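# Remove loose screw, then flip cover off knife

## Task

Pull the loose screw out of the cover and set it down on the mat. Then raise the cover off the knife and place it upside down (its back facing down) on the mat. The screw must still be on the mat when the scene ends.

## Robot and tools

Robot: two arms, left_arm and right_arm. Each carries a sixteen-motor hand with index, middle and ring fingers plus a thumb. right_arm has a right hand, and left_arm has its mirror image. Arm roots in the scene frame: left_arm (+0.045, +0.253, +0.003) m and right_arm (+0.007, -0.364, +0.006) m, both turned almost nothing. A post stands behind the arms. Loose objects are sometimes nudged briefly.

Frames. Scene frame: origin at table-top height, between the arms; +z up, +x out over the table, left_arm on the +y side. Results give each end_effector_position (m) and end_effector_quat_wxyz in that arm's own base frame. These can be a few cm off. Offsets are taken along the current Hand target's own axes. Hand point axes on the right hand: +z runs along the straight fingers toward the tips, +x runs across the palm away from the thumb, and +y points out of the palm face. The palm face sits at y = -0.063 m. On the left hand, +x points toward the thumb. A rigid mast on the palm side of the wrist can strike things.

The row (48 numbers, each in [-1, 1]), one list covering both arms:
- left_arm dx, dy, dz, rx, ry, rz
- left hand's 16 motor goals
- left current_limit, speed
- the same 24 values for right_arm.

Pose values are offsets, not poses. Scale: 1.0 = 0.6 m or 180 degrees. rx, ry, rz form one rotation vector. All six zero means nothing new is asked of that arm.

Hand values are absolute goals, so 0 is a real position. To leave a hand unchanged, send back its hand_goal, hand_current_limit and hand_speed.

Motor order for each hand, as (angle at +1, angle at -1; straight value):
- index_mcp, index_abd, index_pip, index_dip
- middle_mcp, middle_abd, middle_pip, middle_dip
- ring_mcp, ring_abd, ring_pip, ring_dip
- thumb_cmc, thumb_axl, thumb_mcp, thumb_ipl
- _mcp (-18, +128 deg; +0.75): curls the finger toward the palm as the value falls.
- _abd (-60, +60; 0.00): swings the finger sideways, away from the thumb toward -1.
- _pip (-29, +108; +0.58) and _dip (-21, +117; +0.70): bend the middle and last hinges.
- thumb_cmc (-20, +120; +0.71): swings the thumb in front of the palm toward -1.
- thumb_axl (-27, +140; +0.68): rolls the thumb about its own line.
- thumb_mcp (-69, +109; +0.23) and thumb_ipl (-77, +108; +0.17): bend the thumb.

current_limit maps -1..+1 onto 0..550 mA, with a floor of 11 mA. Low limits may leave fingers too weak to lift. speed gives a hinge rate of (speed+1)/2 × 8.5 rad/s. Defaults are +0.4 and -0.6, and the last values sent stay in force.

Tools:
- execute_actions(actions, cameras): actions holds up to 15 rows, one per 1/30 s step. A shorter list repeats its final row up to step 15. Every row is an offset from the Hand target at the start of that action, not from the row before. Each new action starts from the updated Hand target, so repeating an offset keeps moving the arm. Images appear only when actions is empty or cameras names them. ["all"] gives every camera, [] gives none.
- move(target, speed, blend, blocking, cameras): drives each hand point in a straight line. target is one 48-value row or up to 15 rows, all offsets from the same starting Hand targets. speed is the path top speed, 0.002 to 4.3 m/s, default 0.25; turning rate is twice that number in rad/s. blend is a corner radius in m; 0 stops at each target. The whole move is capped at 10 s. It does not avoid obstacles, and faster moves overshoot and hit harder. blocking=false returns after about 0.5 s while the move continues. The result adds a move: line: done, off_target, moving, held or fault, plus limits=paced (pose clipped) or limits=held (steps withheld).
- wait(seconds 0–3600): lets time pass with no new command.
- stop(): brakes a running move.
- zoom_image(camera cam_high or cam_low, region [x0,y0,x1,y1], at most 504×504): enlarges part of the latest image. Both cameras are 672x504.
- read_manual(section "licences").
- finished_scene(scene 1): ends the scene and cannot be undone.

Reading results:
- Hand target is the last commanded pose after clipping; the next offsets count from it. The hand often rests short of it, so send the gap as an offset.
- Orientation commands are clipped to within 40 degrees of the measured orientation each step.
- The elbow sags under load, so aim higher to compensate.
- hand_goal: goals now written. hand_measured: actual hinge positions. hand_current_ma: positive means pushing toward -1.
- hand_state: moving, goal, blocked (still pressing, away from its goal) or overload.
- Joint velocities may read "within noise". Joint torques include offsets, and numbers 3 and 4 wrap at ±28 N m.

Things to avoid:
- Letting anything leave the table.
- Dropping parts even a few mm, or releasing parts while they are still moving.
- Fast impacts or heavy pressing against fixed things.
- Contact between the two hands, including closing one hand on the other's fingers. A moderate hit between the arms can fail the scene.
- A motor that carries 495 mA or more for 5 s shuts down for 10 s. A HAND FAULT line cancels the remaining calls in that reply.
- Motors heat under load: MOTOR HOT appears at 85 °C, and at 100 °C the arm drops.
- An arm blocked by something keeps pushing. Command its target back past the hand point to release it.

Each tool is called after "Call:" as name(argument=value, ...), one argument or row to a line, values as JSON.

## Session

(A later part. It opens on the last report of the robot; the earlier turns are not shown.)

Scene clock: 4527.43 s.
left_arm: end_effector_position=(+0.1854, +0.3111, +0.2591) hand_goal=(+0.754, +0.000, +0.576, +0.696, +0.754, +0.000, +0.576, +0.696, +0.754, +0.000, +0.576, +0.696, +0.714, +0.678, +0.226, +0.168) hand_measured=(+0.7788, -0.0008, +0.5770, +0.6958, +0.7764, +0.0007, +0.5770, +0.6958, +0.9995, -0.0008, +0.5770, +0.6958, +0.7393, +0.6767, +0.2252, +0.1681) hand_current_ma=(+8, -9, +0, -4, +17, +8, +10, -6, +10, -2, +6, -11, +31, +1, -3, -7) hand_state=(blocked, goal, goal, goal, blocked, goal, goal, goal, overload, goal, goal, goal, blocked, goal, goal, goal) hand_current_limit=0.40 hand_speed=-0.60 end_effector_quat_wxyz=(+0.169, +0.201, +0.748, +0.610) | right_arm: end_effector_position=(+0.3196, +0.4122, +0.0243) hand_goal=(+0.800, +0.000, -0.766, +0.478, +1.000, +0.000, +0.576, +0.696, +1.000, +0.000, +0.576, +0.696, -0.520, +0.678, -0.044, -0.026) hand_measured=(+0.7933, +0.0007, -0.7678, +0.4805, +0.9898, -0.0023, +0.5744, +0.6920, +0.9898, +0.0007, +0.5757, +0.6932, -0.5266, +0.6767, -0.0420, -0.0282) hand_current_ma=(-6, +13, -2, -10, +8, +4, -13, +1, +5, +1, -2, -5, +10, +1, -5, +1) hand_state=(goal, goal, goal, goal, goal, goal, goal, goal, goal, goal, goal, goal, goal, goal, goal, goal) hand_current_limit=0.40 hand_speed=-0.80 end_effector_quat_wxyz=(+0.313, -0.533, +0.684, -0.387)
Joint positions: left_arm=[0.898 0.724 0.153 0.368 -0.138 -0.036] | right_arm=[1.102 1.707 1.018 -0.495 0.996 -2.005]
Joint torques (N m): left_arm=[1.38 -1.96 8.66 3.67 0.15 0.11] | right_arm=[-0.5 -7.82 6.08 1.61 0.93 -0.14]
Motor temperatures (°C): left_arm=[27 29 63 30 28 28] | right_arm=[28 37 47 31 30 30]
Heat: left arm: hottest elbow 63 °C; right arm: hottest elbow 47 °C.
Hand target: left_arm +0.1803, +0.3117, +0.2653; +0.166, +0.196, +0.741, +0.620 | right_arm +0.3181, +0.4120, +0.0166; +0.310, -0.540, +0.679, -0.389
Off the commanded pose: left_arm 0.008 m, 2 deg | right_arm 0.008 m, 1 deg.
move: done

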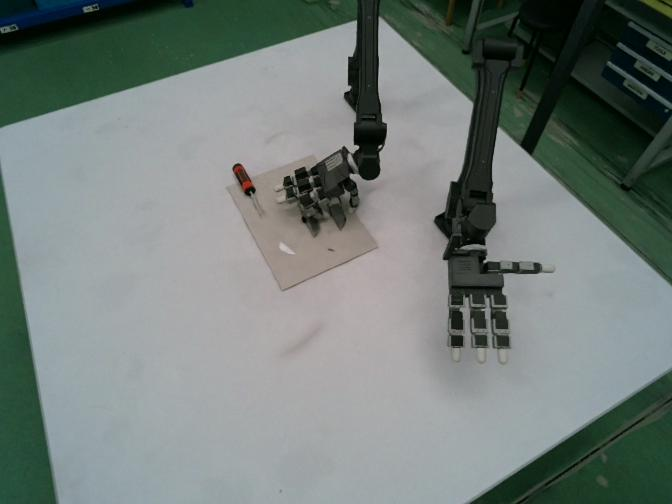

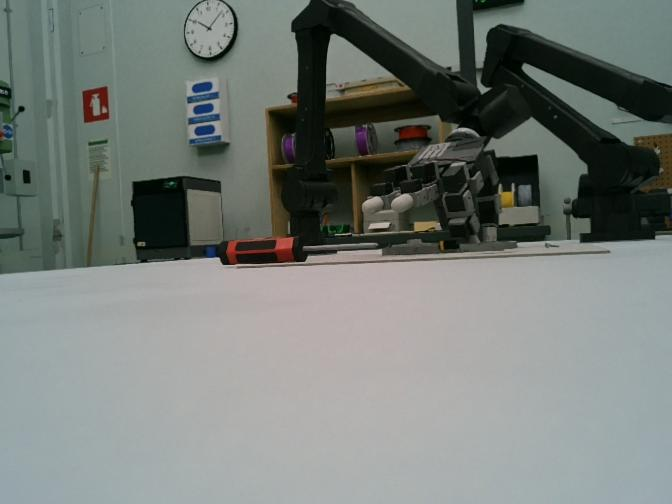

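Call:
move(
  target=[0,0,0,0,0,0,0.754,0,0.576,0.696,0.754,0,0.576,0.696,0.754,0,0.576,0.696,0.714,0.678,0.226,0.168,0.4,-0.6,0,0.002,0.0012,0,0,0,0.68,0,-0.766,0.478,1.0,0,0.576,0.696,1.0,0,0.576,0.696,-0.52,0.678,-0.19,-0.027,0.4,-0.9],
  speed=0.02,
  cameras=[],
)

Call:
wait(
  seconds=1,
  cameras=["all"],
)

Call:
zoom_image(
  camera="cam_high",
  region=[290, 170, 370, 250],
)

Call:
zoom_image(
  camera="cam_low",
  region=[420, 190, 510, 260],
)

Scene clock: 4536.37 s.
left_arm: end_effector_position=(+0.1854, +0.3111, +0.2591) hand_goal=(+0.754, +0.000, +0.576, +0.696, +0.754, +0.000, +0.576, +0.696, +0.754, +0.000, +0.576, +0.696, +0.714, +0.678, +0.226, +0.168) hand_measured=(+0.7788, -0.0008, +0.5770, +0.6958, +0.7764, +0.0007, +0.5770, +0.6958, +1.0000, -0.0008, +0.5770, +0.6958, +0.7393, +0.6777, +0.2252, +0.1672) hand_current_ma=(+10, -7, +3, -6, +16, +4, +7, -4, +11, -1, +3, -8, +30, -2, -7, -8) hand_state=(blocked, goal, goal, goal, blocked, goal, goal, goal, overload, goal, goal, goal, blocked, goal, goal, goal) hand_current_limit=0.40 hand_speed=-0.60 end_effector_quat_wxyz=(+0.169, +0.201, +0.748, +0.610) | right_arm: end_effector_position=(+0.3142, +0.4160, +0.0234) hand_goal=(+0.680, +0.000, -0.766, +0.478, +1.000, +0.000, +0.576, +0.696, +1.000, +0.000, +0.576, +0.696, -0.520, +0.678, -0.190, -0.026) hand_measured=(+0.6775, +0.0007, -0.7652, +0.4805, +0.9910, -0.0023, +0.5744, +0.6920, +0.9898, +0.0007, +0.5770, +0.6932, -0.5353, +0.6704, -0.1053, -0.0082) hand_current_ma=(-6, +11, -6, -12, +5, +3, -9, +5, +2, +6, -4, -3, +1, +6, +152, +14) hand_state=(goal, goal, goal, goal, goal, goal, goal, goal, goal, goal, goal, goal, goal, goal, blocked, goal) hand_current_limit=0.40 hand_speed=-0.90 end_effector_quat_wxyz=(+0.313, -0.541, +0.680, -0.383)
Joint positions: left_arm=[0.898 0.724 0.153 0.368 -0.138 -0.036] | right_arm=[1.112 1.707 1.018 -0.494 0.987 -2.012]
Joint torques (N m): left_arm=[1.38 -1.26 8.88 3.82 0.17 0.1] | right_arm=[-1.38 -7.65 5.98 1.7 1.3 -0.08]
Motor temperatures (°C): left_arm=[27 29 63 30 28 28] | right_arm=[28 37 47 31 30 30]
Heat: left arm: hottest elbow 63 °C; right arm: hottest elbow 47 °C.
Hand target: left_arm +0.1803, +0.3117, +0.2653; +0.166, +0.196, +0.741, +0.620 | right_arm +0.3181, +0.4120, +0.0152; +0.310, -0.540, +0.679, -0.389
Off the commanded pose: left_arm 0.008 m, 2 deg | right_arm 0.010 m, 1 deg.
move: done

Scene clock: 4537.37 s.
left_arm: end_effector_position=(+0.1854, +0.3111, +0.2591) hand_goal=(+0.754, +0.000, +0.576, +0.696, +0.754, +0.000, +0.576, +0.696, +0.754, +0.000, +0.576, +0.696, +0.714, +0.678, +0.226, +0.168) hand_measured=(+0.7788, -0.0008, +0.5770, +0.6958, +0.7764, +0.0007, +0.5770, +0.6958, +1.0000, -0.0008, +0.5770, +0.6958, +0.7393, +0.6777, +0.2252, +0.1681) hand_current_ma=(+10, -9, +8, +0, +19, +5, +13, -4, +9, -3, +5, -10, +30, -1, -8, -8) hand_state=(blocked, goal, goal, goal, blocked, goal, goal, goal, overload, goal, goal, goal, blocked, goal, goal, goal) hand_current_limit=0.40 hand_speed=-0.60 end_effector_quat_wxyz=(+0.169, +0.201, +0.748, +0.610) | right_arm: end_effector_position=(+0.3142, +0.4160, +0.0234) hand_goal=(+0.680, +0.000, -0.766, +0.478, +1.000, +0.000, +0.576, +0.696, +1.000, +0.000, +0.576, +0.696, -0.520, +0.678, -0.190, -0.026) hand_measured=(+0.6775, +0.0007, -0.7665, +0.4805, +0.9898, -0.0023, +0.5744, +0.6920, +0.9898, +0.0021, +0.5770, +0.6932, -0.5353, +0.6704, -0.1063, -0.0082) hand_current_ma=(-10, +9, -1, -9, +7, +2, -12, +7, +8, +3, +0, -5, +8, -1, +156, +12) hand_state=(goal, goal, goal, goal, goal, goal, goal, goal, goal, goal, goal, goal, goal, goal, blocked, goal) hand_current_limit=0.40 hand_speed=-0.90 end_effector_quat_wxyz=(+0.313, -0.541, +0.680, -0.383)
Joint positions: left_arm=[0.898 0.724 0.153 0.368 -0.138 -0.036] | right_arm=[1.112 1.707 1.018 -0.494 0.987 -2.012]
Joint torques (N m): left_arm=[1.49 -1.49 9.01 3.84 0.17 0.1] | right_arm=[-1.44 -7.71 5.96 1.73 1.3 -0.08]
Motor temperatures (°C): left_arm=[27 29 63 30 28 28] | right_arm=[28 37 47 31 30 30]
Heat: left arm: hottest elbow 63 °C; right arm: hottest elbow 47 °C.
Hand target: left_arm +0.1803, +0.3117, +0.2653; +0.166, +0.196, +0.741, +0.620 | right_arm +0.3181, +0.4120, +0.0152; +0.310, -0.540, +0.679, -0.389
Off the commanded pose: left_arm 0.008 m, 2 deg | right_arm 0.010 m, 1 deg.
wait: 1.00 s; at rest by 0.17 s

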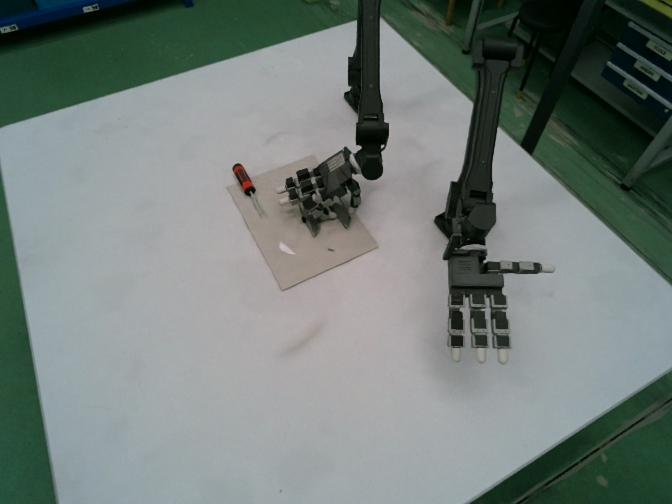

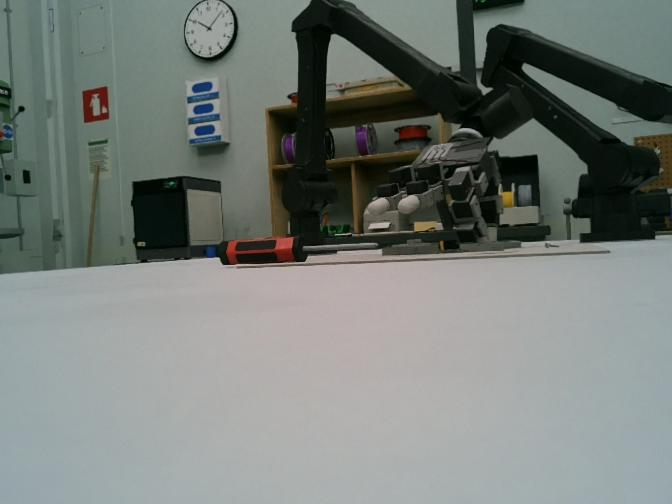

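Scaled by 6.300 from the camera's image (finer frame: 960x720).

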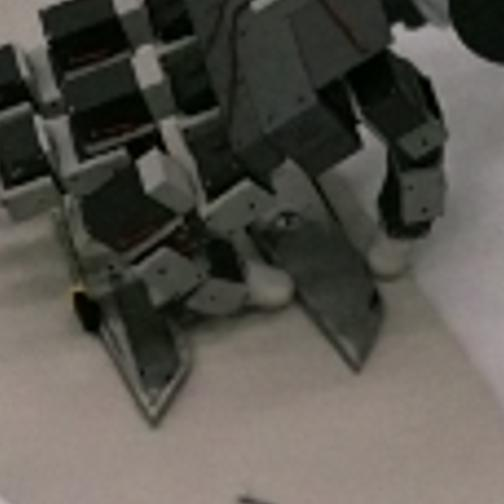

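Scaled by 5.600 from the camera's image (finer frame: 960x720).

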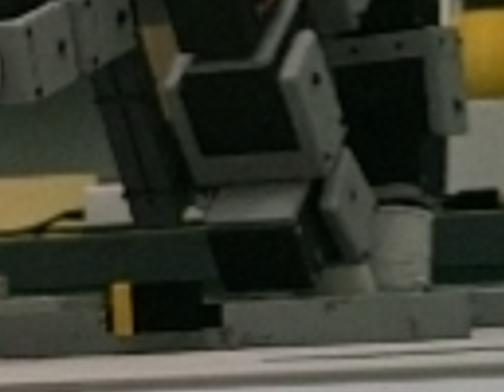

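Call:
move(
  target=[0,0,0,0,0,0,0.754,0,0.576,0.696,0.754,0,0.576,0.696,0.754,0,0.576,0.696,0.714,0.678,0.226,0.168,0.4,-0.6,0,-0.003,-0.0017,0,0,0,0.80,0,-0.766,0.478,1.0,0,0.576,0.696,1.0,0,0.576,0.696,-0.52,0.678,0.0,0,0.4,-0.8],
  speed=0.02,
  cameras=[],
)

Call:
move(
  target=[0,0,0,0,0,0,0.754,0,0.576,0.696,0.754,0,0.576,0.696,0.754,0,0.576,0.696,0.714,0.678,0.226,0.168,0.4,-0.6,0,-0.2165,-0.125,0,0,0,0.836,0,-0.766,0.478,1.0,0,0.576,0.696,1.0,0,0.576,0.696,-0.52,0.678,0.011,0,0.4,-0.8],
  speed=0.1,
  cameras=["all"],
)

Call:
zoom_image(
  camera="cam_high",
  region=[280, 160, 380, 260],
)

Scene clock: 4571.77 s.
left_arm: end_effector_position=(+0.1854, +0.3111, +0.2591) hand_goal=(+0.754, +0.000, +0.576, +0.696, +0.754, +0.000, +0.576, +0.696, +0.754, +0.000, +0.576, +0.696, +0.714, +0.678, +0.226, +0.168) hand_measured=(+0.7788, -0.0008, +0.5770, +0.6958, +0.7764, +0.0007, +0.5770, +0.6958, +1.0000, -0.0008, +0.5770, +0.6958, +0.7381, +0.6767, +0.2252, +0.1681) hand_current_ma=(+13, -13, +1, -8, +20, +8, +4, -1, +4, +0, +10, -13, +23, -6, -4, -5) hand_state=(blocked, goal, goal, goal, blocked, goal, goal, goal, overload, goal, goal, goal, blocked, goal, goal, goal) hand_current_limit=0.40 hand_speed=-0.60 end_effector_quat_wxyz=(+0.169, +0.201, +0.748, +0.610) | right_arm: end_effector_position=(+0.3201, +0.4120, +0.0246) hand_goal=(+0.800, +0.000, -0.766, +0.478, +1.000, +0.000, +0.576, +0.696, +1.000, +0.000, +0.576, +0.696, -0.520, +0.678, +0.000, +0.000) hand_measured=(+0.7872, +0.0007, -0.7652, +0.4805, +0.9898, -0.0023, +0.5744, +0.6920, +0.9898, +0.0007, +0.5757, +0.6932, -0.5253, +0.6756, -0.0380, -0.0101) hand_current_ma=(-7, +9, -8, -12, +8, +7, -10, +3, +10, +4, -1, +4, +11, +6, -36, -2) hand_state=(goal, goal, goal, goal, goal, goal, goal, goal, goal, goal, goal, goal, goal, goal, blocked, goal) hand_current_limit=0.40 hand_speed=-0.80 end_effector_quat_wxyz=(+0.313, -0.534, +0.682, -0.389)
Joint positions: left_arm=[0.898 0.724 0.153 0.368 -0.138 -0.036] | right_arm=[1.102 1.707 1.018 -0.492 0.998 -2.012]
Joint torques (N m): left_arm=[1.85 -1.44 8.85 3.71 0.2 0.08] | right_arm=[-0.5 -7.88 6.08 1.5 0.79 -0.08]
Motor temperatures (°C): left_arm=[27 29 63 30 28 28] | right_arm=[28 37 45 31 31 30]
Heat: left arm: hottest elbow 63 °C; right arm: hottest elbow 45 °C.
Hand target: left_arm +0.1803, +0.3117, +0.2653; +0.166, +0.196, +0.741, +0.620 | right_arm +0.3180, +0.4120, +0.0172; +0.310, -0.540, +0.679, -0.389
Off the commanded pose: left_arm 0.008 m, 2 deg | right_arm 0.008 m, 1 deg.
move: done

Scene clock: 4573.97 s.
left_arm: end_effector_position=(+0.1854, +0.3111, +0.2591) hand_goal=(+0.754, +0.000, +0.576, +0.696, +0.754, +0.000, +0.576, +0.696, +0.754, +0.000, +0.576, +0.696, +0.714, +0.678, +0.226, +0.168) hand_measured=(+0.7788, -0.0008, +0.5770, +0.6958, +0.7764, +0.0007, +0.5770, +0.6958, +1.0000, -0.0008, +0.5770, +0.6971, +0.7393, +0.6777, +0.2262, +0.1681) hand_current_ma=(+12, -10, -3, -9, +15, +7, +8, -6, +11, -3, +5, -6, +29, +0, -9, -3) hand_state=(blocked, goal, goal, goal, blocked, goal, goal, goal, overload, goal, goal, goal, blocked, goal, goal, goal) hand_current_limit=0.40 hand_speed=-0.60 end_effector_quat_wxyz=(+0.169, +0.201, +0.748, +0.610) | right_arm: end_effector_position=(+0.3116, +0.3968, +0.1382) hand_goal=(+0.836, +0.000, -0.766, +0.478, +1.000, +0.000, +0.576, +0.696, +1.000, +0.000, +0.576, +0.696, -0.520, +0.678, +0.012, +0.000) hand_measured=(+0.8222, +0.0007, -0.7652, +0.4805, +0.9898, -0.0023, +0.5744, +0.6920, +0.9910, +0.0021, +0.5757, +0.6932, -0.5203, +0.6777, +0.0075, -0.0024) hand_current_ma=(-9, +8, -1, -6, +4, +5, -10, +3, +8, +5, -3, +0, +11, +4, +0, +8) hand_state=(goal, goal, goal, goal, goal, goal, goal, goal, goal, goal, goal, goal, goal, goal, goal, goal) hand_current_limit=0.40 hand_speed=-0.80 end_effector_quat_wxyz=(+0.291, -0.548, +0.676, -0.398)
Joint positions: left_arm=[0.898 0.724 0.153 0.368 -0.138 -0.036] | right_arm=[1.102 1.533 1.157 -0.86 0.994 -2.014]
Joint torques (N m): left_arm=[1.96 -1.9 8.68 3.7 0.19 0.07] | right_arm=[-0.62 -9.05 11.56 0.51 0.97 -0.11]
Motor temperatures (°C): left_arm=[27 29 63 30 28 28] | right_arm=[28 37 46 31 31 30]
Heat: left arm: hottest elbow 63 °C; right arm: hottest elbow 46 °C.
Hand target: left_arm +0.1803, +0.3117, +0.2653; +0.166, +0.196, +0.741, +0.620 | right_arm +0.3188, +0.4117, +0.1673; +0.310, -0.540, +0.679, -0.389
Off the commanded pose: left_arm 0.008 m, 2 deg | right_arm 0.033 m, 3 deg.
move: off_target (right_arm)

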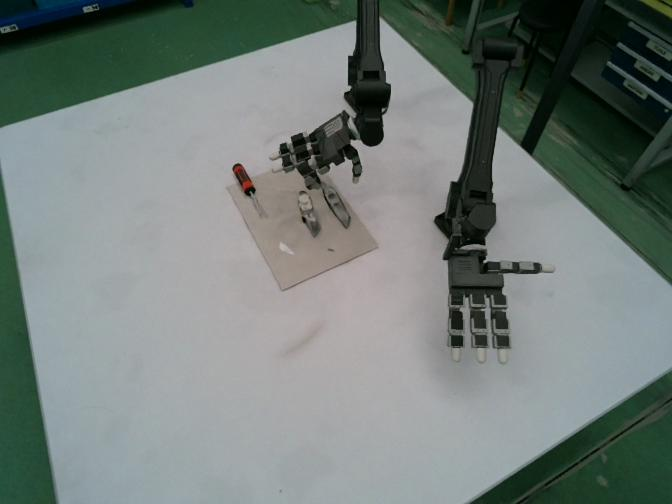

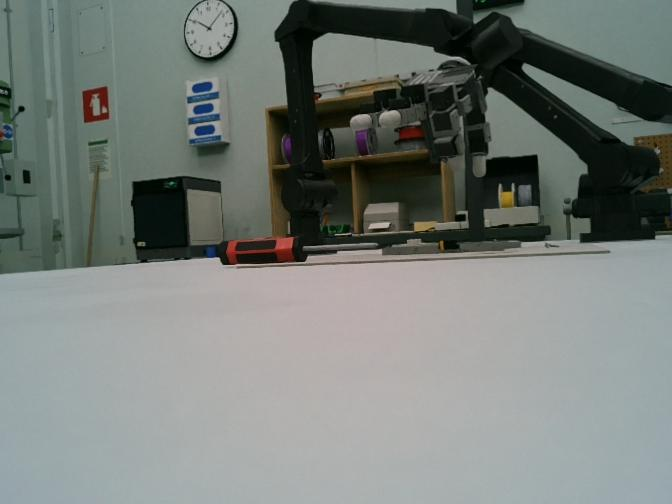

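Scaled by 5.040 from the camera's image (finer frame: 960x720).

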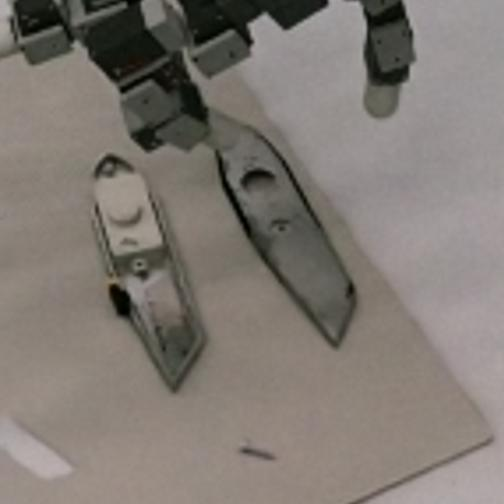

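Call:
move(
  target=[
    [0,0,0,0,0,0,0.754,0,0.576,0.696,0.754,0,0.576,0.696,0.754,0,0.576,0.696,0.714,0.678,0.226,0.168,0.4,-0.6,-0.092,-0.023,-0.069,-0.2799,0.2227,0.3856,0.754,0.12,0.576,0.696,0.754,-0.12,0.576,0.696,0.754,-0.12,0.576,0.696,-0.3,0.678,0.1,0.1,0.4,-0.6],
    [0,0,0,0,0,0,0.754,0,0.576,0.696,0.754,0,0.576,0.696,0.754,0,0.576,0.696,0.714,0.678,0.226,0.168,0.4,-0.6,-0.092,-0.023,-0.0695,-0.2799,0.2227,0.3856,0.754,0.12,0.576,0.696,0.754,-0.12,0.576,0.696,0.1,0,0.3,0.696,0.6,0.678,0.226,0.168,0.4,-0.6],
  ],
  speed=0.18,
  cameras=["all"],
)

Call:
zoom_image(
  camera="cam_high",
  region=[280, 140, 370, 230],
)

Scene clock: 4596.33 s.
left_arm: end_effector_position=(+0.1854, +0.3111, +0.2591) hand_goal=(+0.754, +0.000, +0.576, +0.696, +0.754, +0.000, +0.576, +0.696, +0.754, +0.000, +0.576, +0.696, +0.714, +0.678, +0.226, +0.168) hand_measured=(+0.7776, -0.0008, +0.5770, +0.6958, +0.7764, -0.0008, +0.5770, +0.6958, +0.9995, +0.0007, +0.5770, +0.6958, +0.7393, +0.6767, +0.2252, +0.1672) hand_current_ma=(+13, -6, +0, -4, +17, +5, +12, -2, +12, +1, +7, -6, +30, -1, -8, -7) hand_state=(blocked, goal, goal, goal, blocked, goal, goal, goal, overload, goal, goal, goal, blocked, goal, goal, goal) hand_current_limit=0.40 hand_speed=-0.60 end_effector_quat_wxyz=(+0.169, +0.201, +0.748, +0.610) | right_arm: end_effector_position=(+0.2949, +0.4688, +0.1827) hand_goal=(+0.754, +0.120, +0.576, +0.696, +0.754, -0.120, +0.576, +0.696, +0.100, +0.000, +0.300, +0.696, +0.600, +0.678, +0.226, +0.168) hand_measured=(+0.7486, +0.1194, +0.5718, +0.6971, +0.7474, -0.1165, +0.5744, +0.6920, +0.1095, +0.0007, +0.2998, +0.6958, +0.6024, +0.6756, +0.2183, +0.1672) hand_current_ma=(-7, +6, -6, -8, +5, +9, -8, +6, +11, +5, -1, -3, +10, +5, -1, +2) hand_state=(goal, goal, goal, goal, goal, goal, goal, goal, goal, goal, goal, goal, goal, goal, goal, goal) hand_current_limit=0.40 hand_speed=-0.60 end_effector_quat_wxyz=(-0.016, -0.011, +1.000, -0.018)
Joint positions: left_arm=[0.898 0.724 0.153 0.368 -0.138 -0.036] | right_arm=[0.949 1.619 1.43 -1.43 -0.005 -0.644]
Joint torques (N m): left_arm=[1.49 -1.67 8.9 3.64 0.22 0.11] | right_arm=[-1.32 -10.58 8.47 0.9 -0.15 0.15]
Motor temperatures (°C): left_arm=[27 29 63 30 28 28] | right_arm=[28 37 48 31 31 30]
Heat: left arm: hottest elbow 63 °C; right arm: hottest elbow 48 °C.
Hand target: left_arm +0.1803, +0.3117, +0.2653; +0.166, +0.196, +0.741, +0.620 | right_arm +0.3029, +0.4718, +0.2001; -0.003, +0.000, +1.000, +0.001
Off the commanded pose: left_arm 0.008 m, 2 deg | right_arm 0.020 m, 3 deg.
move: off_target (right_arm); target 2's new numbers were sent with right_arm's hand 0.020 m and 3 deg from that target

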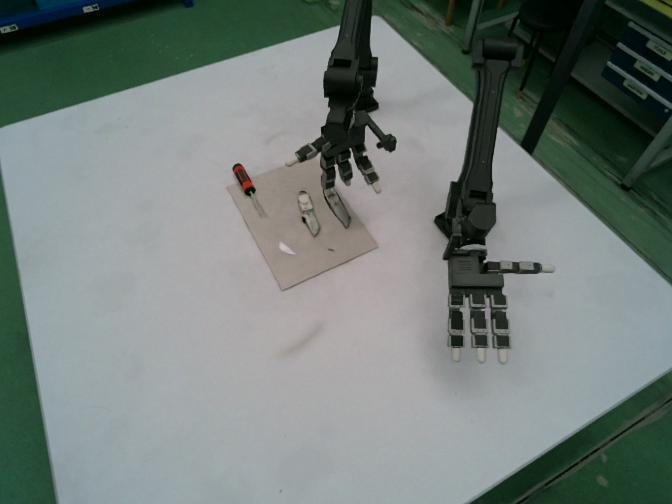

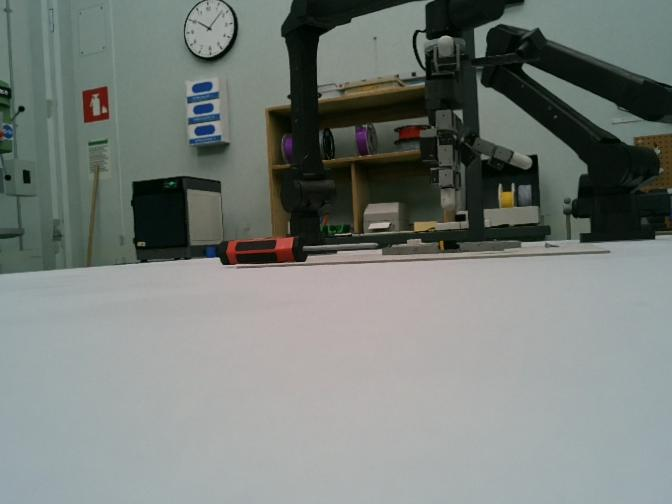

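Scaled by 5.600 from the camera's image (finer frame: 960x720).

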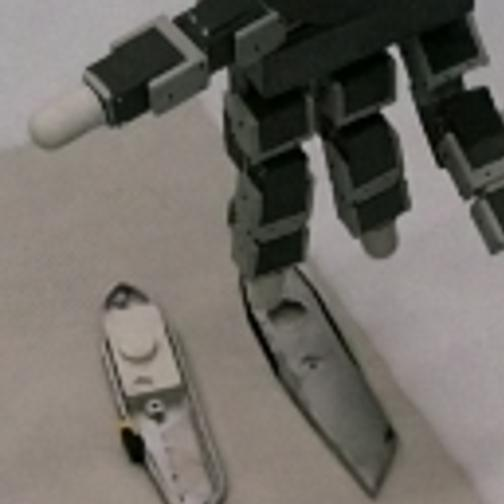

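Call:
move(
  target=[0,0,0,0,0,0,0.754,0,0.576,0.696,0.754,0,0.576,0.696,0.754,0,0.576,0.696,0.714,0.678,0.226,0.168,0.4,-0.6,-0.0152,0.0112,0.1367,0,0,0,0.754,0.12,0.576,0.696,0.754,-0.12,0.576,0.696,0.1,0,0.3,0.696,0.6,0.678,0.226,0.168,0.4,-0.6],
  speed=0.07,
  cameras=["all"],
)

Call:
zoom_image(
  camera="cam_high",
  region=[280, 140, 370, 230],
)

Scene clock: 4614.43 s.
left_arm: end_effector_position=(+0.1854, +0.3111, +0.2591) hand_goal=(+0.754, +0.000, +0.576, +0.696, +0.754, +0.000, +0.576, +0.696, +0.754, +0.000, +0.576, +0.696, +0.714, +0.678, +0.226, +0.168) hand_measured=(+0.7788, -0.0008, +0.5770, +0.6958, +0.7764, +0.0007, +0.5770, +0.6958, +0.9995, -0.0008, +0.5770, +0.6958, +0.7393, +0.6777, +0.2252, +0.1672) hand_current_ma=(+17, -15, +0, -11, +20, +8, +11, -7, +13, +1, +8, -9, +28, +3, -10, -2) hand_state=(blocked, goal, goal, goal, blocked, goal, goal, goal, overload, goal, goal, goal, blocked, goal, goal, goal) hand_current_limit=0.40 hand_speed=-0.60 end_effector_quat_wxyz=(+0.169, +0.201, +0.748, +0.610) | right_arm: end_effector_position=(+0.3057, +0.4795, +0.1244) hand_goal=(+0.754, +0.120, +0.576, +0.696, +0.754, -0.120, +0.576, +0.696, +0.100, +0.000, +0.300, +0.696, +0.600, +0.678, +0.226, +0.168) hand_measured=(+0.7486, +0.1150, +0.5770, +0.6983, +0.7474, -0.1165, +0.5731, +0.6920, +0.1095, +0.0021, +0.3011, +0.6958, +0.6024, +0.6746, +0.2183, +0.1662) hand_current_ma=(-8, +10, +0, -11, +2, +10, -11, +3, +11, +6, -2, +0, +11, +6, -4, +7) hand_state=(goal, goal, goal, goal, goal, goal, goal, goal, goal, goal, goal, goal, goal, goal, goal, goal) hand_current_limit=0.40 hand_speed=-0.60 end_effector_quat_wxyz=(-0.003, -0.009, +1.000, +0.000)
Joint positions: left_arm=[0.898 0.724 0.153 0.368 -0.138 -0.036] | right_arm=[0.945 1.671 1.327 -1.231 -0.005 -0.644]
Joint torques (N m): left_arm=[1.26 -1.79 8.9 3.64 0.18 0.1] | right_arm=[-1.49 -8.76 7.01 1.07 -0.12 0.1]
Motor temperatures (°C): left_arm=[27 29 63 30 28 28] | right_arm=[28 38 49 31 30 30]
Heat: left arm: hottest elbow 63 °C; right arm: hottest elbow 49 °C.
Hand target: left_arm +0.1803, +0.3117, +0.2653; +0.166, +0.196, +0.741, +0.620 | right_arm +0.3117, +0.4788, +0.1181; -0.003, +0.000, +1.000, +0.001
Off the commanded pose: left_arm 0.008 m, 2 deg | right_arm 0.009 m, 1 deg.
move: done

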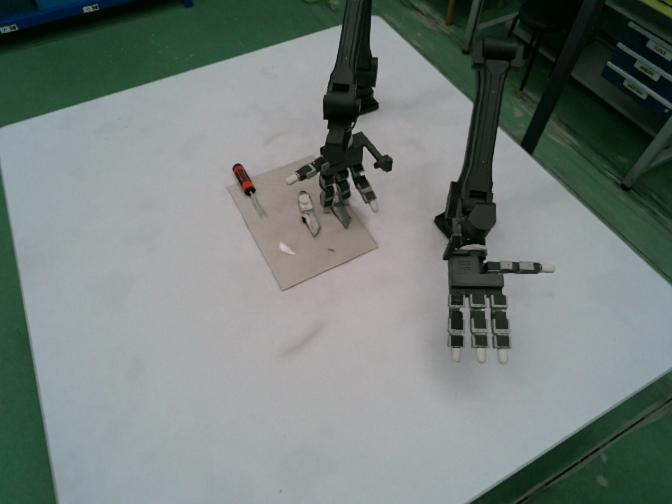

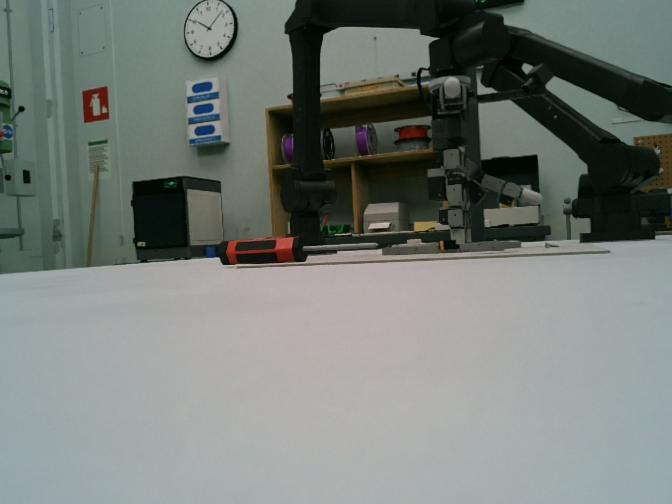

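Scaled by 5.600 from the camera's image (finer frame: 960x720).

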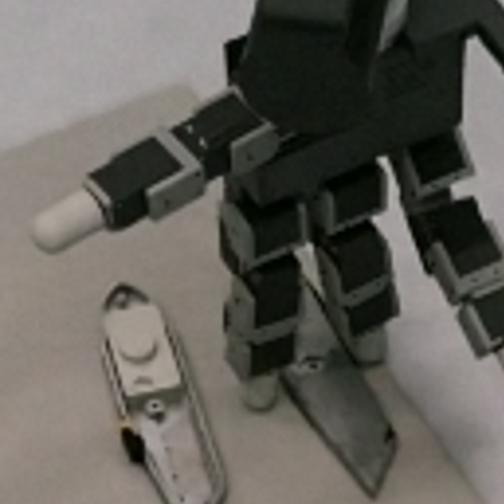

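Call:
move(
  target=[0,0,0,0,0,0,0.754,0,0.576,0.696,0.754,0,0.576,0.696,0.754,0,0.576,0.696,0.714,0.678,0.226,0.168,0.4,-0.6,0,-0.012,0.001,0,0,0,0.754,0.12,0.576,0.696,0.754,-0.12,0.576,0.696,0.1,0,0.3,0.696,0.6,0.678,0.226,0.168,0.4,-0.9],
  speed=0.03,
  cameras=[],
)

Call:
move(
  target=[0,0,0,0,0,0,0.754,0,0.576,0.696,0.754,0,0.576,0.696,0.754,0,0.576,0.696,0.714,0.678,0.226,0.168,0.4,-0.6,0,0,0.001,0,0,0,0.754,-0.28,0.576,0.696,0.754,0.26,0.576,0.696,0.1,0,0.3,0.696,0.6,0.678,0.226,0.168,0.6,-0.9],
  speed=0.03,
  cameras=[],
)

Call:
wait(
  seconds=1,
  cameras=["all"],
)

Call:
zoom_image(
  camera="cam_high",
  region=[280, 140, 370, 230],
)

Scene clock: 4627.93 s.
left_arm: end_effector_position=(+0.1854, +0.3111, +0.2591) hand_goal=(+0.754, +0.000, +0.576, +0.696, +0.754, +0.000, +0.576, +0.696, +0.754, +0.000, +0.576, +0.696, +0.714, +0.678, +0.226, +0.168) hand_measured=(+0.7788, -0.0008, +0.5770, +0.6958, +0.7764, +0.0007, +0.5770, +0.6958, +0.9995, +0.0007, +0.5770, +0.6958, +0.7393, +0.6777, +0.2252, +0.1681) hand_current_ma=(+16, -4, +4, -2, +19, +9, +7, -2, +10, +3, +7, -10, +27, -2, -11, -6) hand_state=(blocked, goal, goal, goal, blocked, goal, goal, goal, overload, goal, goal, goal, blocked, goal, goal, goal) hand_current_limit=0.40 hand_speed=-0.60 end_effector_quat_wxyz=(+0.169, +0.201, +0.748, +0.610) | right_arm: end_effector_position=(+0.3070, +0.4782, +0.1242) hand_goal=(+0.754, +0.120, +0.576, +0.696, +0.754, -0.120, +0.576, +0.696, +0.100, +0.000, +0.300, +0.696, +0.600, +0.678, +0.226, +0.168) hand_measured=(+0.7511, +0.1062, +0.5731, +0.6971, +0.7474, -0.1165, +0.5744, +0.6920, +0.1107, +0.0021, +0.3011, +0.6958, +0.6024, +0.6756, +0.2183, +0.1672) hand_current_ma=(-4, +8, -7, -12, +6, +3, -10, +2, +15, +5, +0, +0, +12, +1, -5, +3) hand_state=(goal, goal, goal, goal, goal, goal, goal, goal, goal, goal, goal, goal, goal, goal, goal, goal) hand_current_limit=0.40 hand_speed=-0.90 end_effector_quat_wxyz=(-0.002, -0.007, +1.000, +0.002)
Joint positions: left_arm=[0.898 0.724 0.153 0.368 -0.138 -0.036] | right_arm=[0.941 1.668 1.323 -1.225 -0.006 -0.644]
Joint torques (N m): left_arm=[1.14 -1.26 8.75 3.82 0.18 0.08] | right_arm=[-1.9 -9.35 5.97 1.02 -0.09 0.01]
Motor temperatures (°C): left_arm=[27 29 63 30 28 28] | right_arm=[28 38 49 31 29 30]
Heat: left arm: hottest elbow 63 °C; right arm: hottest elbow 49 °C.
Hand target: left_arm +0.1803, +0.3117, +0.2653; +0.166, +0.196, +0.741, +0.620 | right_arm +0.3116, +0.4717, +0.1176; -0.003, +0.000, +1.000, +0.001
Off the commanded pose: left_arm 0.008 m, 2 deg | right_arm 0.010 m, 1 deg.
move: done

Scene clock: 4628.43 s.
left_arm: end_effector_position=(+0.1854, +0.3111, +0.2591) hand_goal=(+0.754, +0.000, +0.576, +0.696, +0.754, +0.000, +0.576, +0.696, +0.754, +0.000, +0.576, +0.696, +0.714, +0.678, +0.226, +0.168) hand_measured=(+0.7788, +0.0007, +0.5770, +0.6958, +0.7764, +0.0007, +0.5770, +0.6958, +1.0000, -0.0008, +0.5770, +0.6958, +0.7393, +0.6777, +0.2252, +0.1681) hand_current_ma=(+14, -7, +3, -5, +16, +6, +12, -3, +10, -1, +3, -8, +24, -1, -11, -5) hand_state=(blocked, goal, goal, goal, blocked, goal, goal, goal, overload, goal, goal, goal, blocked, goal, goal, goal) hand_current_limit=0.40 hand_speed=-0.60 end_effector_quat_wxyz=(+0.169, +0.201, +0.748, +0.610) | right_arm: end_effector_position=(+0.3093, +0.4781, +0.1245) hand_goal=(+0.754, -0.280, +0.576, +0.696, +0.754, +0.260, +0.576, +0.696, +0.100, +0.000, +0.300, +0.696, +0.600, +0.678, +0.226, +0.168) hand_measured=(+0.7498, +0.0769, +0.5731, +0.6971, +0.7474, -0.0623, +0.5744, +0.6932, +0.1107, +0.0007, +0.2998, +0.6958, +0.6024, +0.6756, +0.2183, +0.1662) hand_current_ma=(-9, +151, -2, -11, +7, -112, -10, +9, +8, +0, +1, -4, +6, +5, -7, +0) hand_state=(goal, moving, goal, goal, goal, moving, goal, goal, goal, goal, goal, goal, goal, goal, goal, goal) hand_current_limit=0.60 hand_speed=-0.90 end_effector_quat_wxyz=(-0.001, -0.005, +1.000, +0.004)
Joint positions: left_arm=[0.898 0.724 0.153 0.368 -0.138 -0.036] | right_arm=[0.938 1.668 1.323 -1.22 -0.006 -0.644]
Joint torques (N m): left_arm=[1.26 -1.03 8.83 3.81 0.2 0.07] | right_arm=[-1.61 -9.29 5.93 0.98 -0.1 0]
Motor temperatures (°C): left_arm=[27 29 63 30 28 28] | right_arm=[28 38 49 31 29 30]
Heat: left arm: hottest elbow 63 °C; right arm: hottest elbow 49 °C.
Hand target: left_arm +0.1803, +0.3117, +0.2653; +0.166, +0.196, +0.741, +0.620 | right_arm +0.3116, +0.4717, +0.1170; -0.003, +0.000, +1.000, +0.001
Off the commanded pose: left_arm 0.008 m, 2 deg | right_arm 0.010 m, 1 deg.
move: done

Scene clock: 4629.43 s.
left_arm: end_effector_position=(+0.1854, +0.3111, +0.2591) hand_goal=(+0.754, +0.000, +0.576, +0.696, +0.754, +0.000, +0.576, +0.696, +0.754, +0.000, +0.576, +0.696, +0.714, +0.678, +0.226, +0.168) hand_measured=(+0.7788, -0.0008, +0.5770, +0.6958, +0.7764, +0.0007, +0.5757, +0.6958, +1.0000, -0.0008, +0.5770, +0.6958, +0.7393, +0.6777, +0.2252, +0.1672) hand_current_ma=(+12, -10, -1, -11, +17, +9, +6, -2, +5, +1, +3, -9, +25, +2, -14, -2) hand_state=(blocked, goal, goal, goal, blocked, goal, goal, goal, overload, goal, goal, goal, blocked, goal, goal, goal) hand_current_limit=0.40 hand_speed=-0.60 end_effector_quat_wxyz=(+0.169, +0.201, +0.748, +0.610) | right_arm: end_effector_position=(+0.3093, +0.4781, +0.1245) hand_goal=(+0.754, -0.280, +0.576, +0.696, +0.754, +0.260, +0.576, +0.696, +0.100, +0.000, +0.300, +0.696, +0.600, +0.678, +0.226, +0.168) hand_measured=(+0.7511, +0.0769, +0.5718, +0.6971, +0.7486, -0.0565, +0.5744, +0.6932, +0.1107, +0.0021, +0.3011, +0.6958, +0.6037, +0.6746, +0.2183, +0.1662) hand_current_ma=(-4, +452, -6, -5, +11, -435, -9, +6, +15, +1, -3, +2, +12, +8, -6, -3) hand_state=(goal, blocked, goal, goal, goal, blocked, goal, goal, goal, goal, goal, goal, goal, goal, goal, goal) hand_current_limit=0.60 hand_speed=-0.90 end_effector_quat_wxyz=(-0.001, -0.005, +1.000, +0.004)
Joint positions: left_arm=[0.898 0.724 0.153 0.368 -0.138 -0.036] | right_arm=[0.938 1.668 1.323 -1.22 -0.006 -0.644]
Joint torques (N m): left_arm=[1.26 -1.67 8.73 3.82 0.17 0.1] | right_arm=[-1.55 -9.35 5.94 0.96 -0.1 0.01]
Motor temperatures (°C): left_arm=[27 29 63 30 28 28] | right_arm=[28 38 49 31 29 30]
Heat: left arm: hottest elbow 63 °C; right arm: hottest elbow 49 °C.
Hand target: left_arm +0.1803, +0.3117, +0.2653; +0.166, +0.196, +0.741, +0.620 | right_arm +0.3116, +0.4717, +0.1170; -0.003, +0.000, +1.000, +0.001
Off the commanded pose: left_arm 0.008 m, 2 deg | right_arm 0.010 m, 1 deg.
wait: 1.00 s; at rest by 0.17 s

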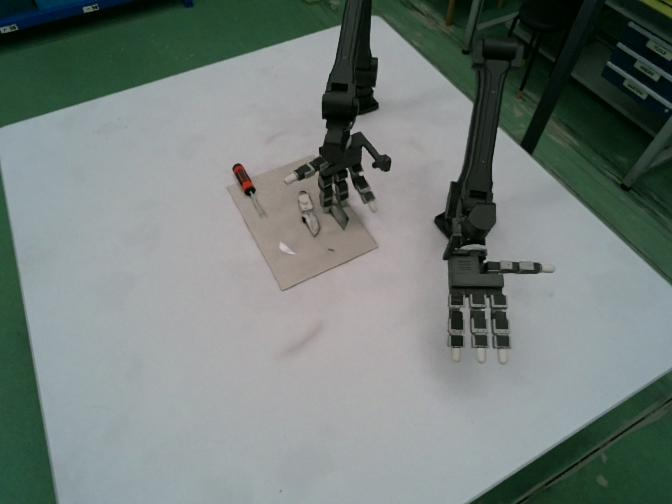

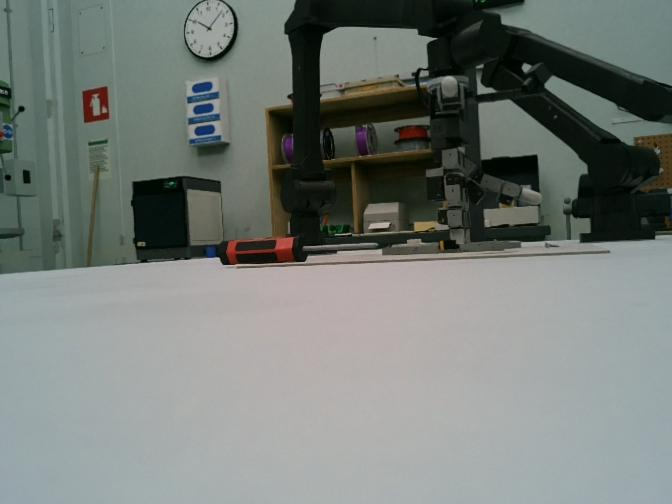

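Scaled by 5.600 from the camera's image (finer frame: 960x720).

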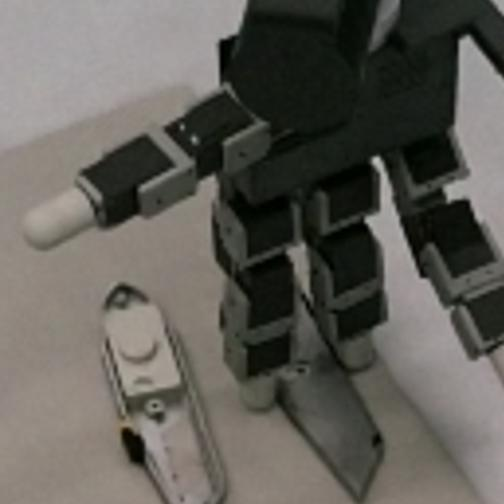

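Call:
move(
  target=[0,0,0,0,0,0,0.754,0,0.576,0.696,0.754,0,0.576,0.696,0.754,0,0.576,0.696,0.714,0.678,0.226,0.168,0.4,-0.6,0,0,-0.24,0,0,0,0.754,-0.28,0.576,0.696,0.754,0.26,0.576,0.696,0.1,0,0.3,0.696,0.6,0.678,0.226,0.168,0.6,-0.9],
  speed=0.06,
  cameras=["all"],
)

Call:
zoom_image(
  camera="cam_high",
  region=[280, 120, 370, 230],
)

Call:
zoom_image(
  camera="cam_low",
  region=[360, 120, 540, 270],
)

Scene clock: 4639.30 s.
left_arm: end_effector_position=(+0.1854, +0.3111, +0.2591) hand_goal=(+0.754, +0.000, +0.576, +0.696, +0.754, +0.000, +0.576, +0.696, +0.754, +0.000, +0.576, +0.696, +0.714, +0.678, +0.226, +0.168) hand_measured=(+0.7788, -0.0008, +0.5770, +0.6958, +0.7764, +0.0007, +0.5770, +0.6958, +0.9995, +0.0007, +0.5770, +0.6958, +0.7393, +0.6777, +0.2252, +0.1681) hand_current_ma=(+13, -5, +6, -4, +12, +5, +12, -6, +5, +1, +3, -8, +25, -2, -12, -7) hand_state=(blocked, goal, goal, goal, blocked, goal, goal, goal, overload, goal, goal, goal, blocked, goal, goal, goal) hand_current_limit=0.40 hand_speed=-0.60 end_effector_quat_wxyz=(+0.169, +0.201, +0.748, +0.610) | right_arm: end_effector_position=(+0.3022, +0.4640, +0.2235) hand_goal=(+0.754, -0.280, +0.576, +0.696, +0.754, +0.260, +0.576, +0.696, +0.100, +0.000, +0.300, +0.696, +0.600, +0.678, +0.226, +0.168) hand_measured=(+0.7245, +0.0783, +0.5552, +0.6856, +0.7691, -0.0447, +0.5847, +0.7009, +0.1107, +0.0036, +0.3011, +0.6958, +0.6012, +0.6756, +0.2183, +0.1662) hand_current_ma=(-25, +456, -11, -11, +10, -434, -8, +6, +9, +8, -2, +1, +13, +5, -1, +5) hand_state=(blocked, blocked, blocked, goal, goal, blocked, goal, goal, goal, goal, goal, goal, goal, goal, goal, goal) hand_current_limit=0.60 hand_speed=-0.90 end_effector_quat_wxyz=(-0.022, -0.003, +0.999, -0.026)
Joint positions: left_arm=[0.898 0.724 0.153 0.368 -0.138 -0.036] | right_arm=[0.934 1.618 1.54 -1.562 -0.004 -0.644]
Joint torques (N m): left_arm=[2.02 -1.44 8.95 3.69 0.12 0.13] | right_arm=[-1.38 -10.75 11.89 0.01 -0.15 -0.02]
Motor temperatures (°C): left_arm=[27 29 63 30 28 28] | right_arm=[28 37 49 31 29 30]
Heat: left arm: hottest elbow 63 °C; right arm: hottest elbow 49 °C.
Hand target: left_arm +0.1803, +0.3117, +0.2653; +0.166, +0.196, +0.741, +0.620 | right_arm +0.3125, +0.4713, +0.2609; -0.003, +0.000, +1.000, +0.001
Off the commanded pose: left_arm 0.008 m, 2 deg | right_arm 0.040 m, 4 deg.
move: off_target (right_arm)

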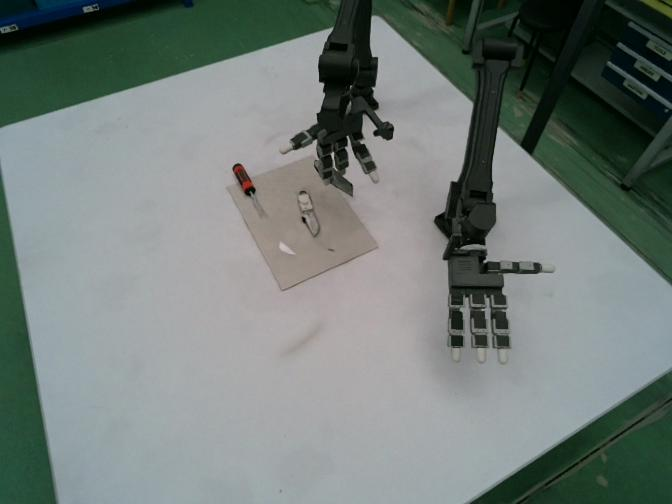

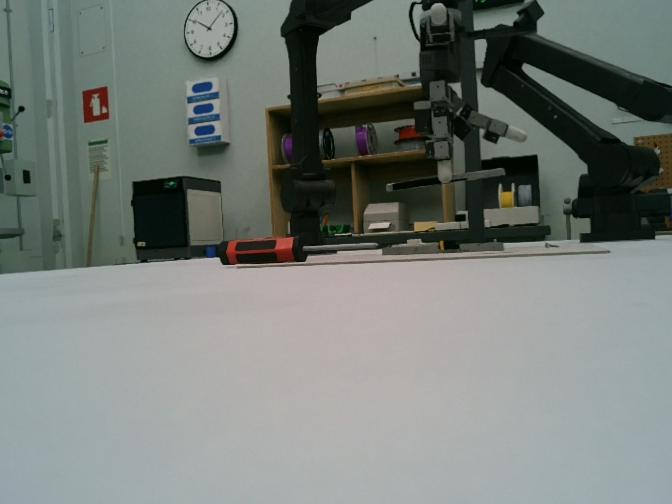

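Scaled by 4.582 from the camera's image (finer frame: 960x720).

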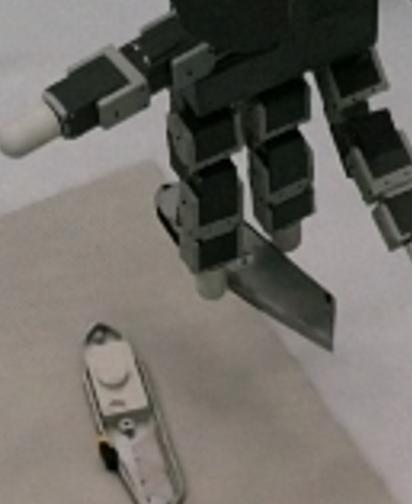

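Scaled by 2.800 from the camera's image (finer frame: 960x720).

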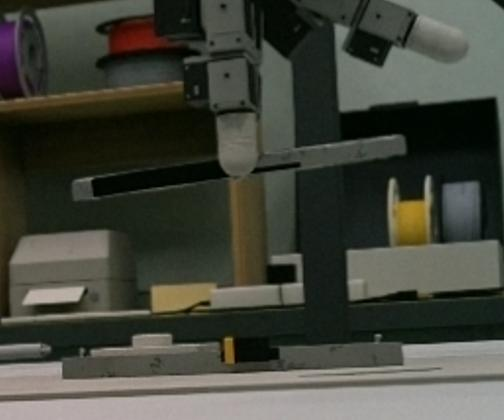

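Call:
move(
  target=[0,0,0,0,0,0,0.754,0,0.576,0.696,0.754,0,0.576,0.696,0.754,0,0.576,0.696,0.714,0.678,0.226,0.168,0.4,-0.6,-0.2992,-0.7088,0.0333,0,0,0.3944,0.754,-0.28,0.576,0.696,0.754,0.26,0.576,0.696,0.1,0,0.3,0.696,0.6,0.678,0.226,0.168,0.6,-0.9],
  speed=0.12,
  cameras=["all"],
)

Call:
zoom_image(
  camera="cam_high",
  region=[190, 80, 330, 220],
)

Call:
zoom_image(
  camera="cam_low",
  region=[60, 90, 300, 270],
)

Scene clock: 4656.87 s.
left_arm: end_effector_position=(+0.1854, +0.3111, +0.2591) hand_goal=(+0.754, +0.000, +0.576, +0.696, +0.754, +0.000, +0.576, +0.696, +0.754, +0.000, +0.576, +0.696, +0.714, +0.678, +0.226, +0.168) hand_measured=(+0.7788, +0.0007, +0.5770, +0.6958, +0.7764, +0.0007, +0.5770, +0.6958, +0.9995, -0.0008, +0.5770, +0.6958, +0.7393, +0.6767, +0.2252, +0.1681) hand_current_ma=(+12, -11, +1, -9, +18, +7, +9, -7, +9, +0, +5, -10, +23, +2, -2, -9) hand_state=(blocked, goal, goal, goal, blocked, goal, goal, goal, overload, goal, goal, goal, blocked, goal, goal, goal) hand_current_limit=0.40 hand_speed=-0.60 end_effector_quat_wxyz=(+0.169, +0.201, +0.748, +0.610) | right_arm: end_effector_position=(+0.4759, +0.0484, +0.2239) hand_goal=(+0.754, -0.280, +0.576, +0.696, +0.754, +0.260, +0.576, +0.696, +0.100, +0.000, +0.300, +0.696, +0.600, +0.678, +0.226, +0.168) hand_measured=(+0.7233, +0.0783, +0.5564, +0.6869, +0.7691, -0.0462, +0.5834, +0.7009, +0.1107, +0.0021, +0.3011, +0.6958, +0.5999, +0.6756, +0.2183, +0.1653) hand_current_ma=(-23, +454, -9, -10, +9, -434, -9, +0, +11, +5, +2, -2, +9, +8, -6, +2) hand_state=(blocked, blocked, blocked, goal, goal, blocked, goal, goal, goal, goal, goal, goal, goal, goal, goal, goal) hand_current_limit=0.60 hand_speed=-0.90 end_effector_quat_wxyz=(-0.020, +0.571, +0.821, -0.014)
Joint positions: left_arm=[0.898 0.724 0.153 0.368 -0.138 -0.036] | right_arm=[0.102 1.396 1.291 -1.515 -0.004 -0.252]
Joint torques (N m): left_arm=[1.79 -1.32 8.85 3.58 0.17 0.08] | right_arm=[-1.2 -5.36 10.45 0.9 0.03 0.17]
Motor temperatures (°C): left_arm=[27 29 63 30 28 28] | right_arm=[28 38 50 31 29 30]
Heat: left arm: hottest elbow 63 °C; right arm: hottest elbow 50 °C.
Hand target: left_arm +0.1803, +0.3117, +0.2653; +0.166, +0.196, +0.741, +0.620 | right_arm +0.4920, +0.0461, +0.2389; -0.003, +0.580, +0.814, -0.001
Off the commanded pose: left_arm 0.008 m, 2 deg | right_arm 0.022 m, 3 deg.
move: off_target (right_arm)

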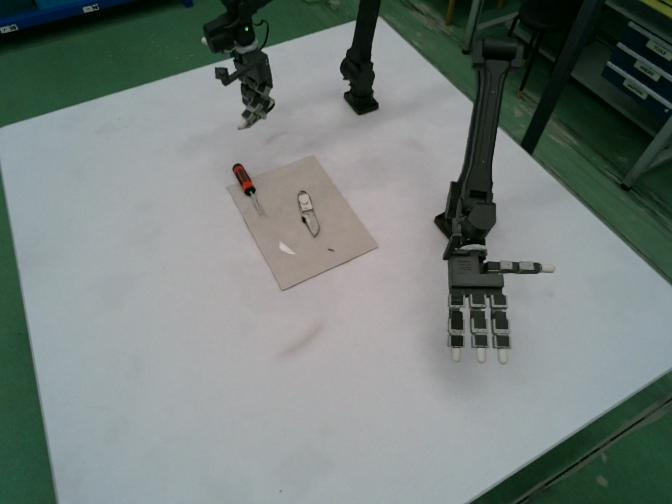

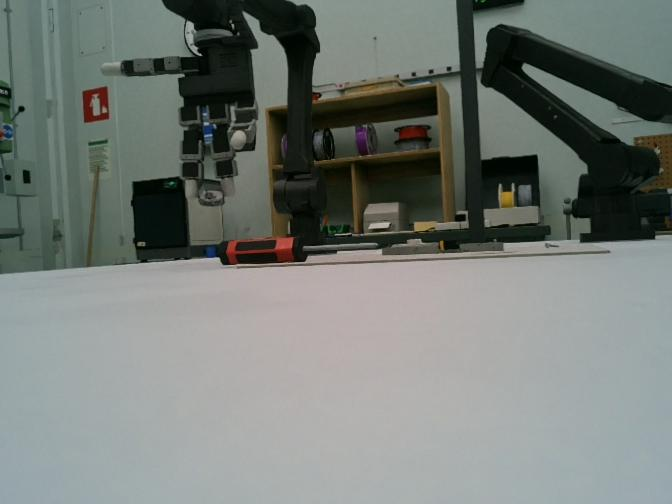

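Scaled by 3.600 from the camera's image (finer frame: 960x720).

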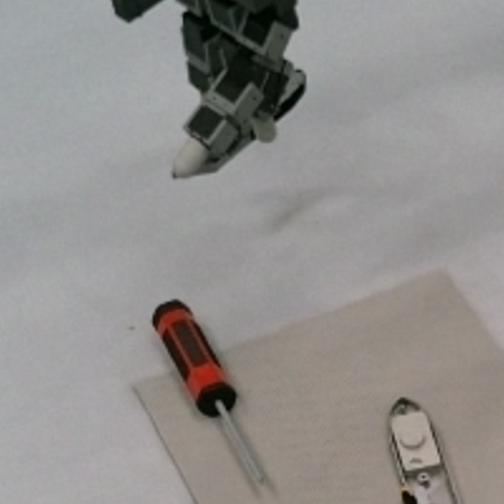

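Scaled by 2.100 from the camera's image (finer frame: 960x720).

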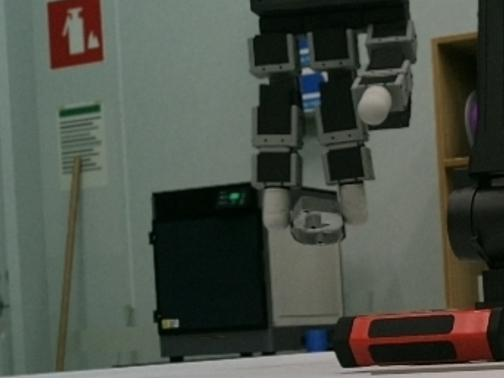

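Call:
zoom_image(
  camera="cam_high",
  region=[225, 85, 285, 140],
)

Call:
zoom_image(
  camera="cam_low",
  region=[170, 160, 250, 220],
)

Scaled by 8.400 from the camera's image (finer frame: 960x720).

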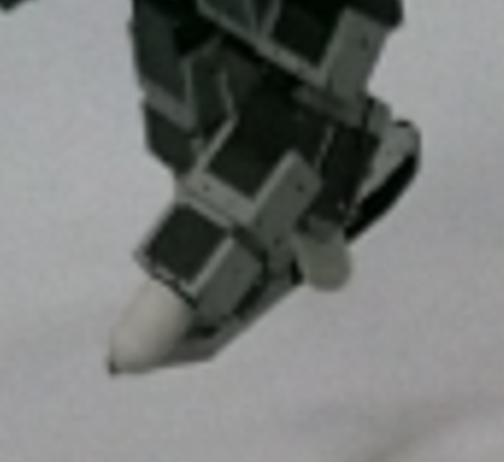

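Scaled by 6.300 from the camera's image (finer frame: 960x720).

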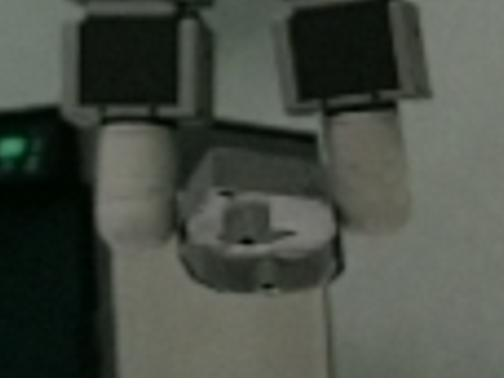

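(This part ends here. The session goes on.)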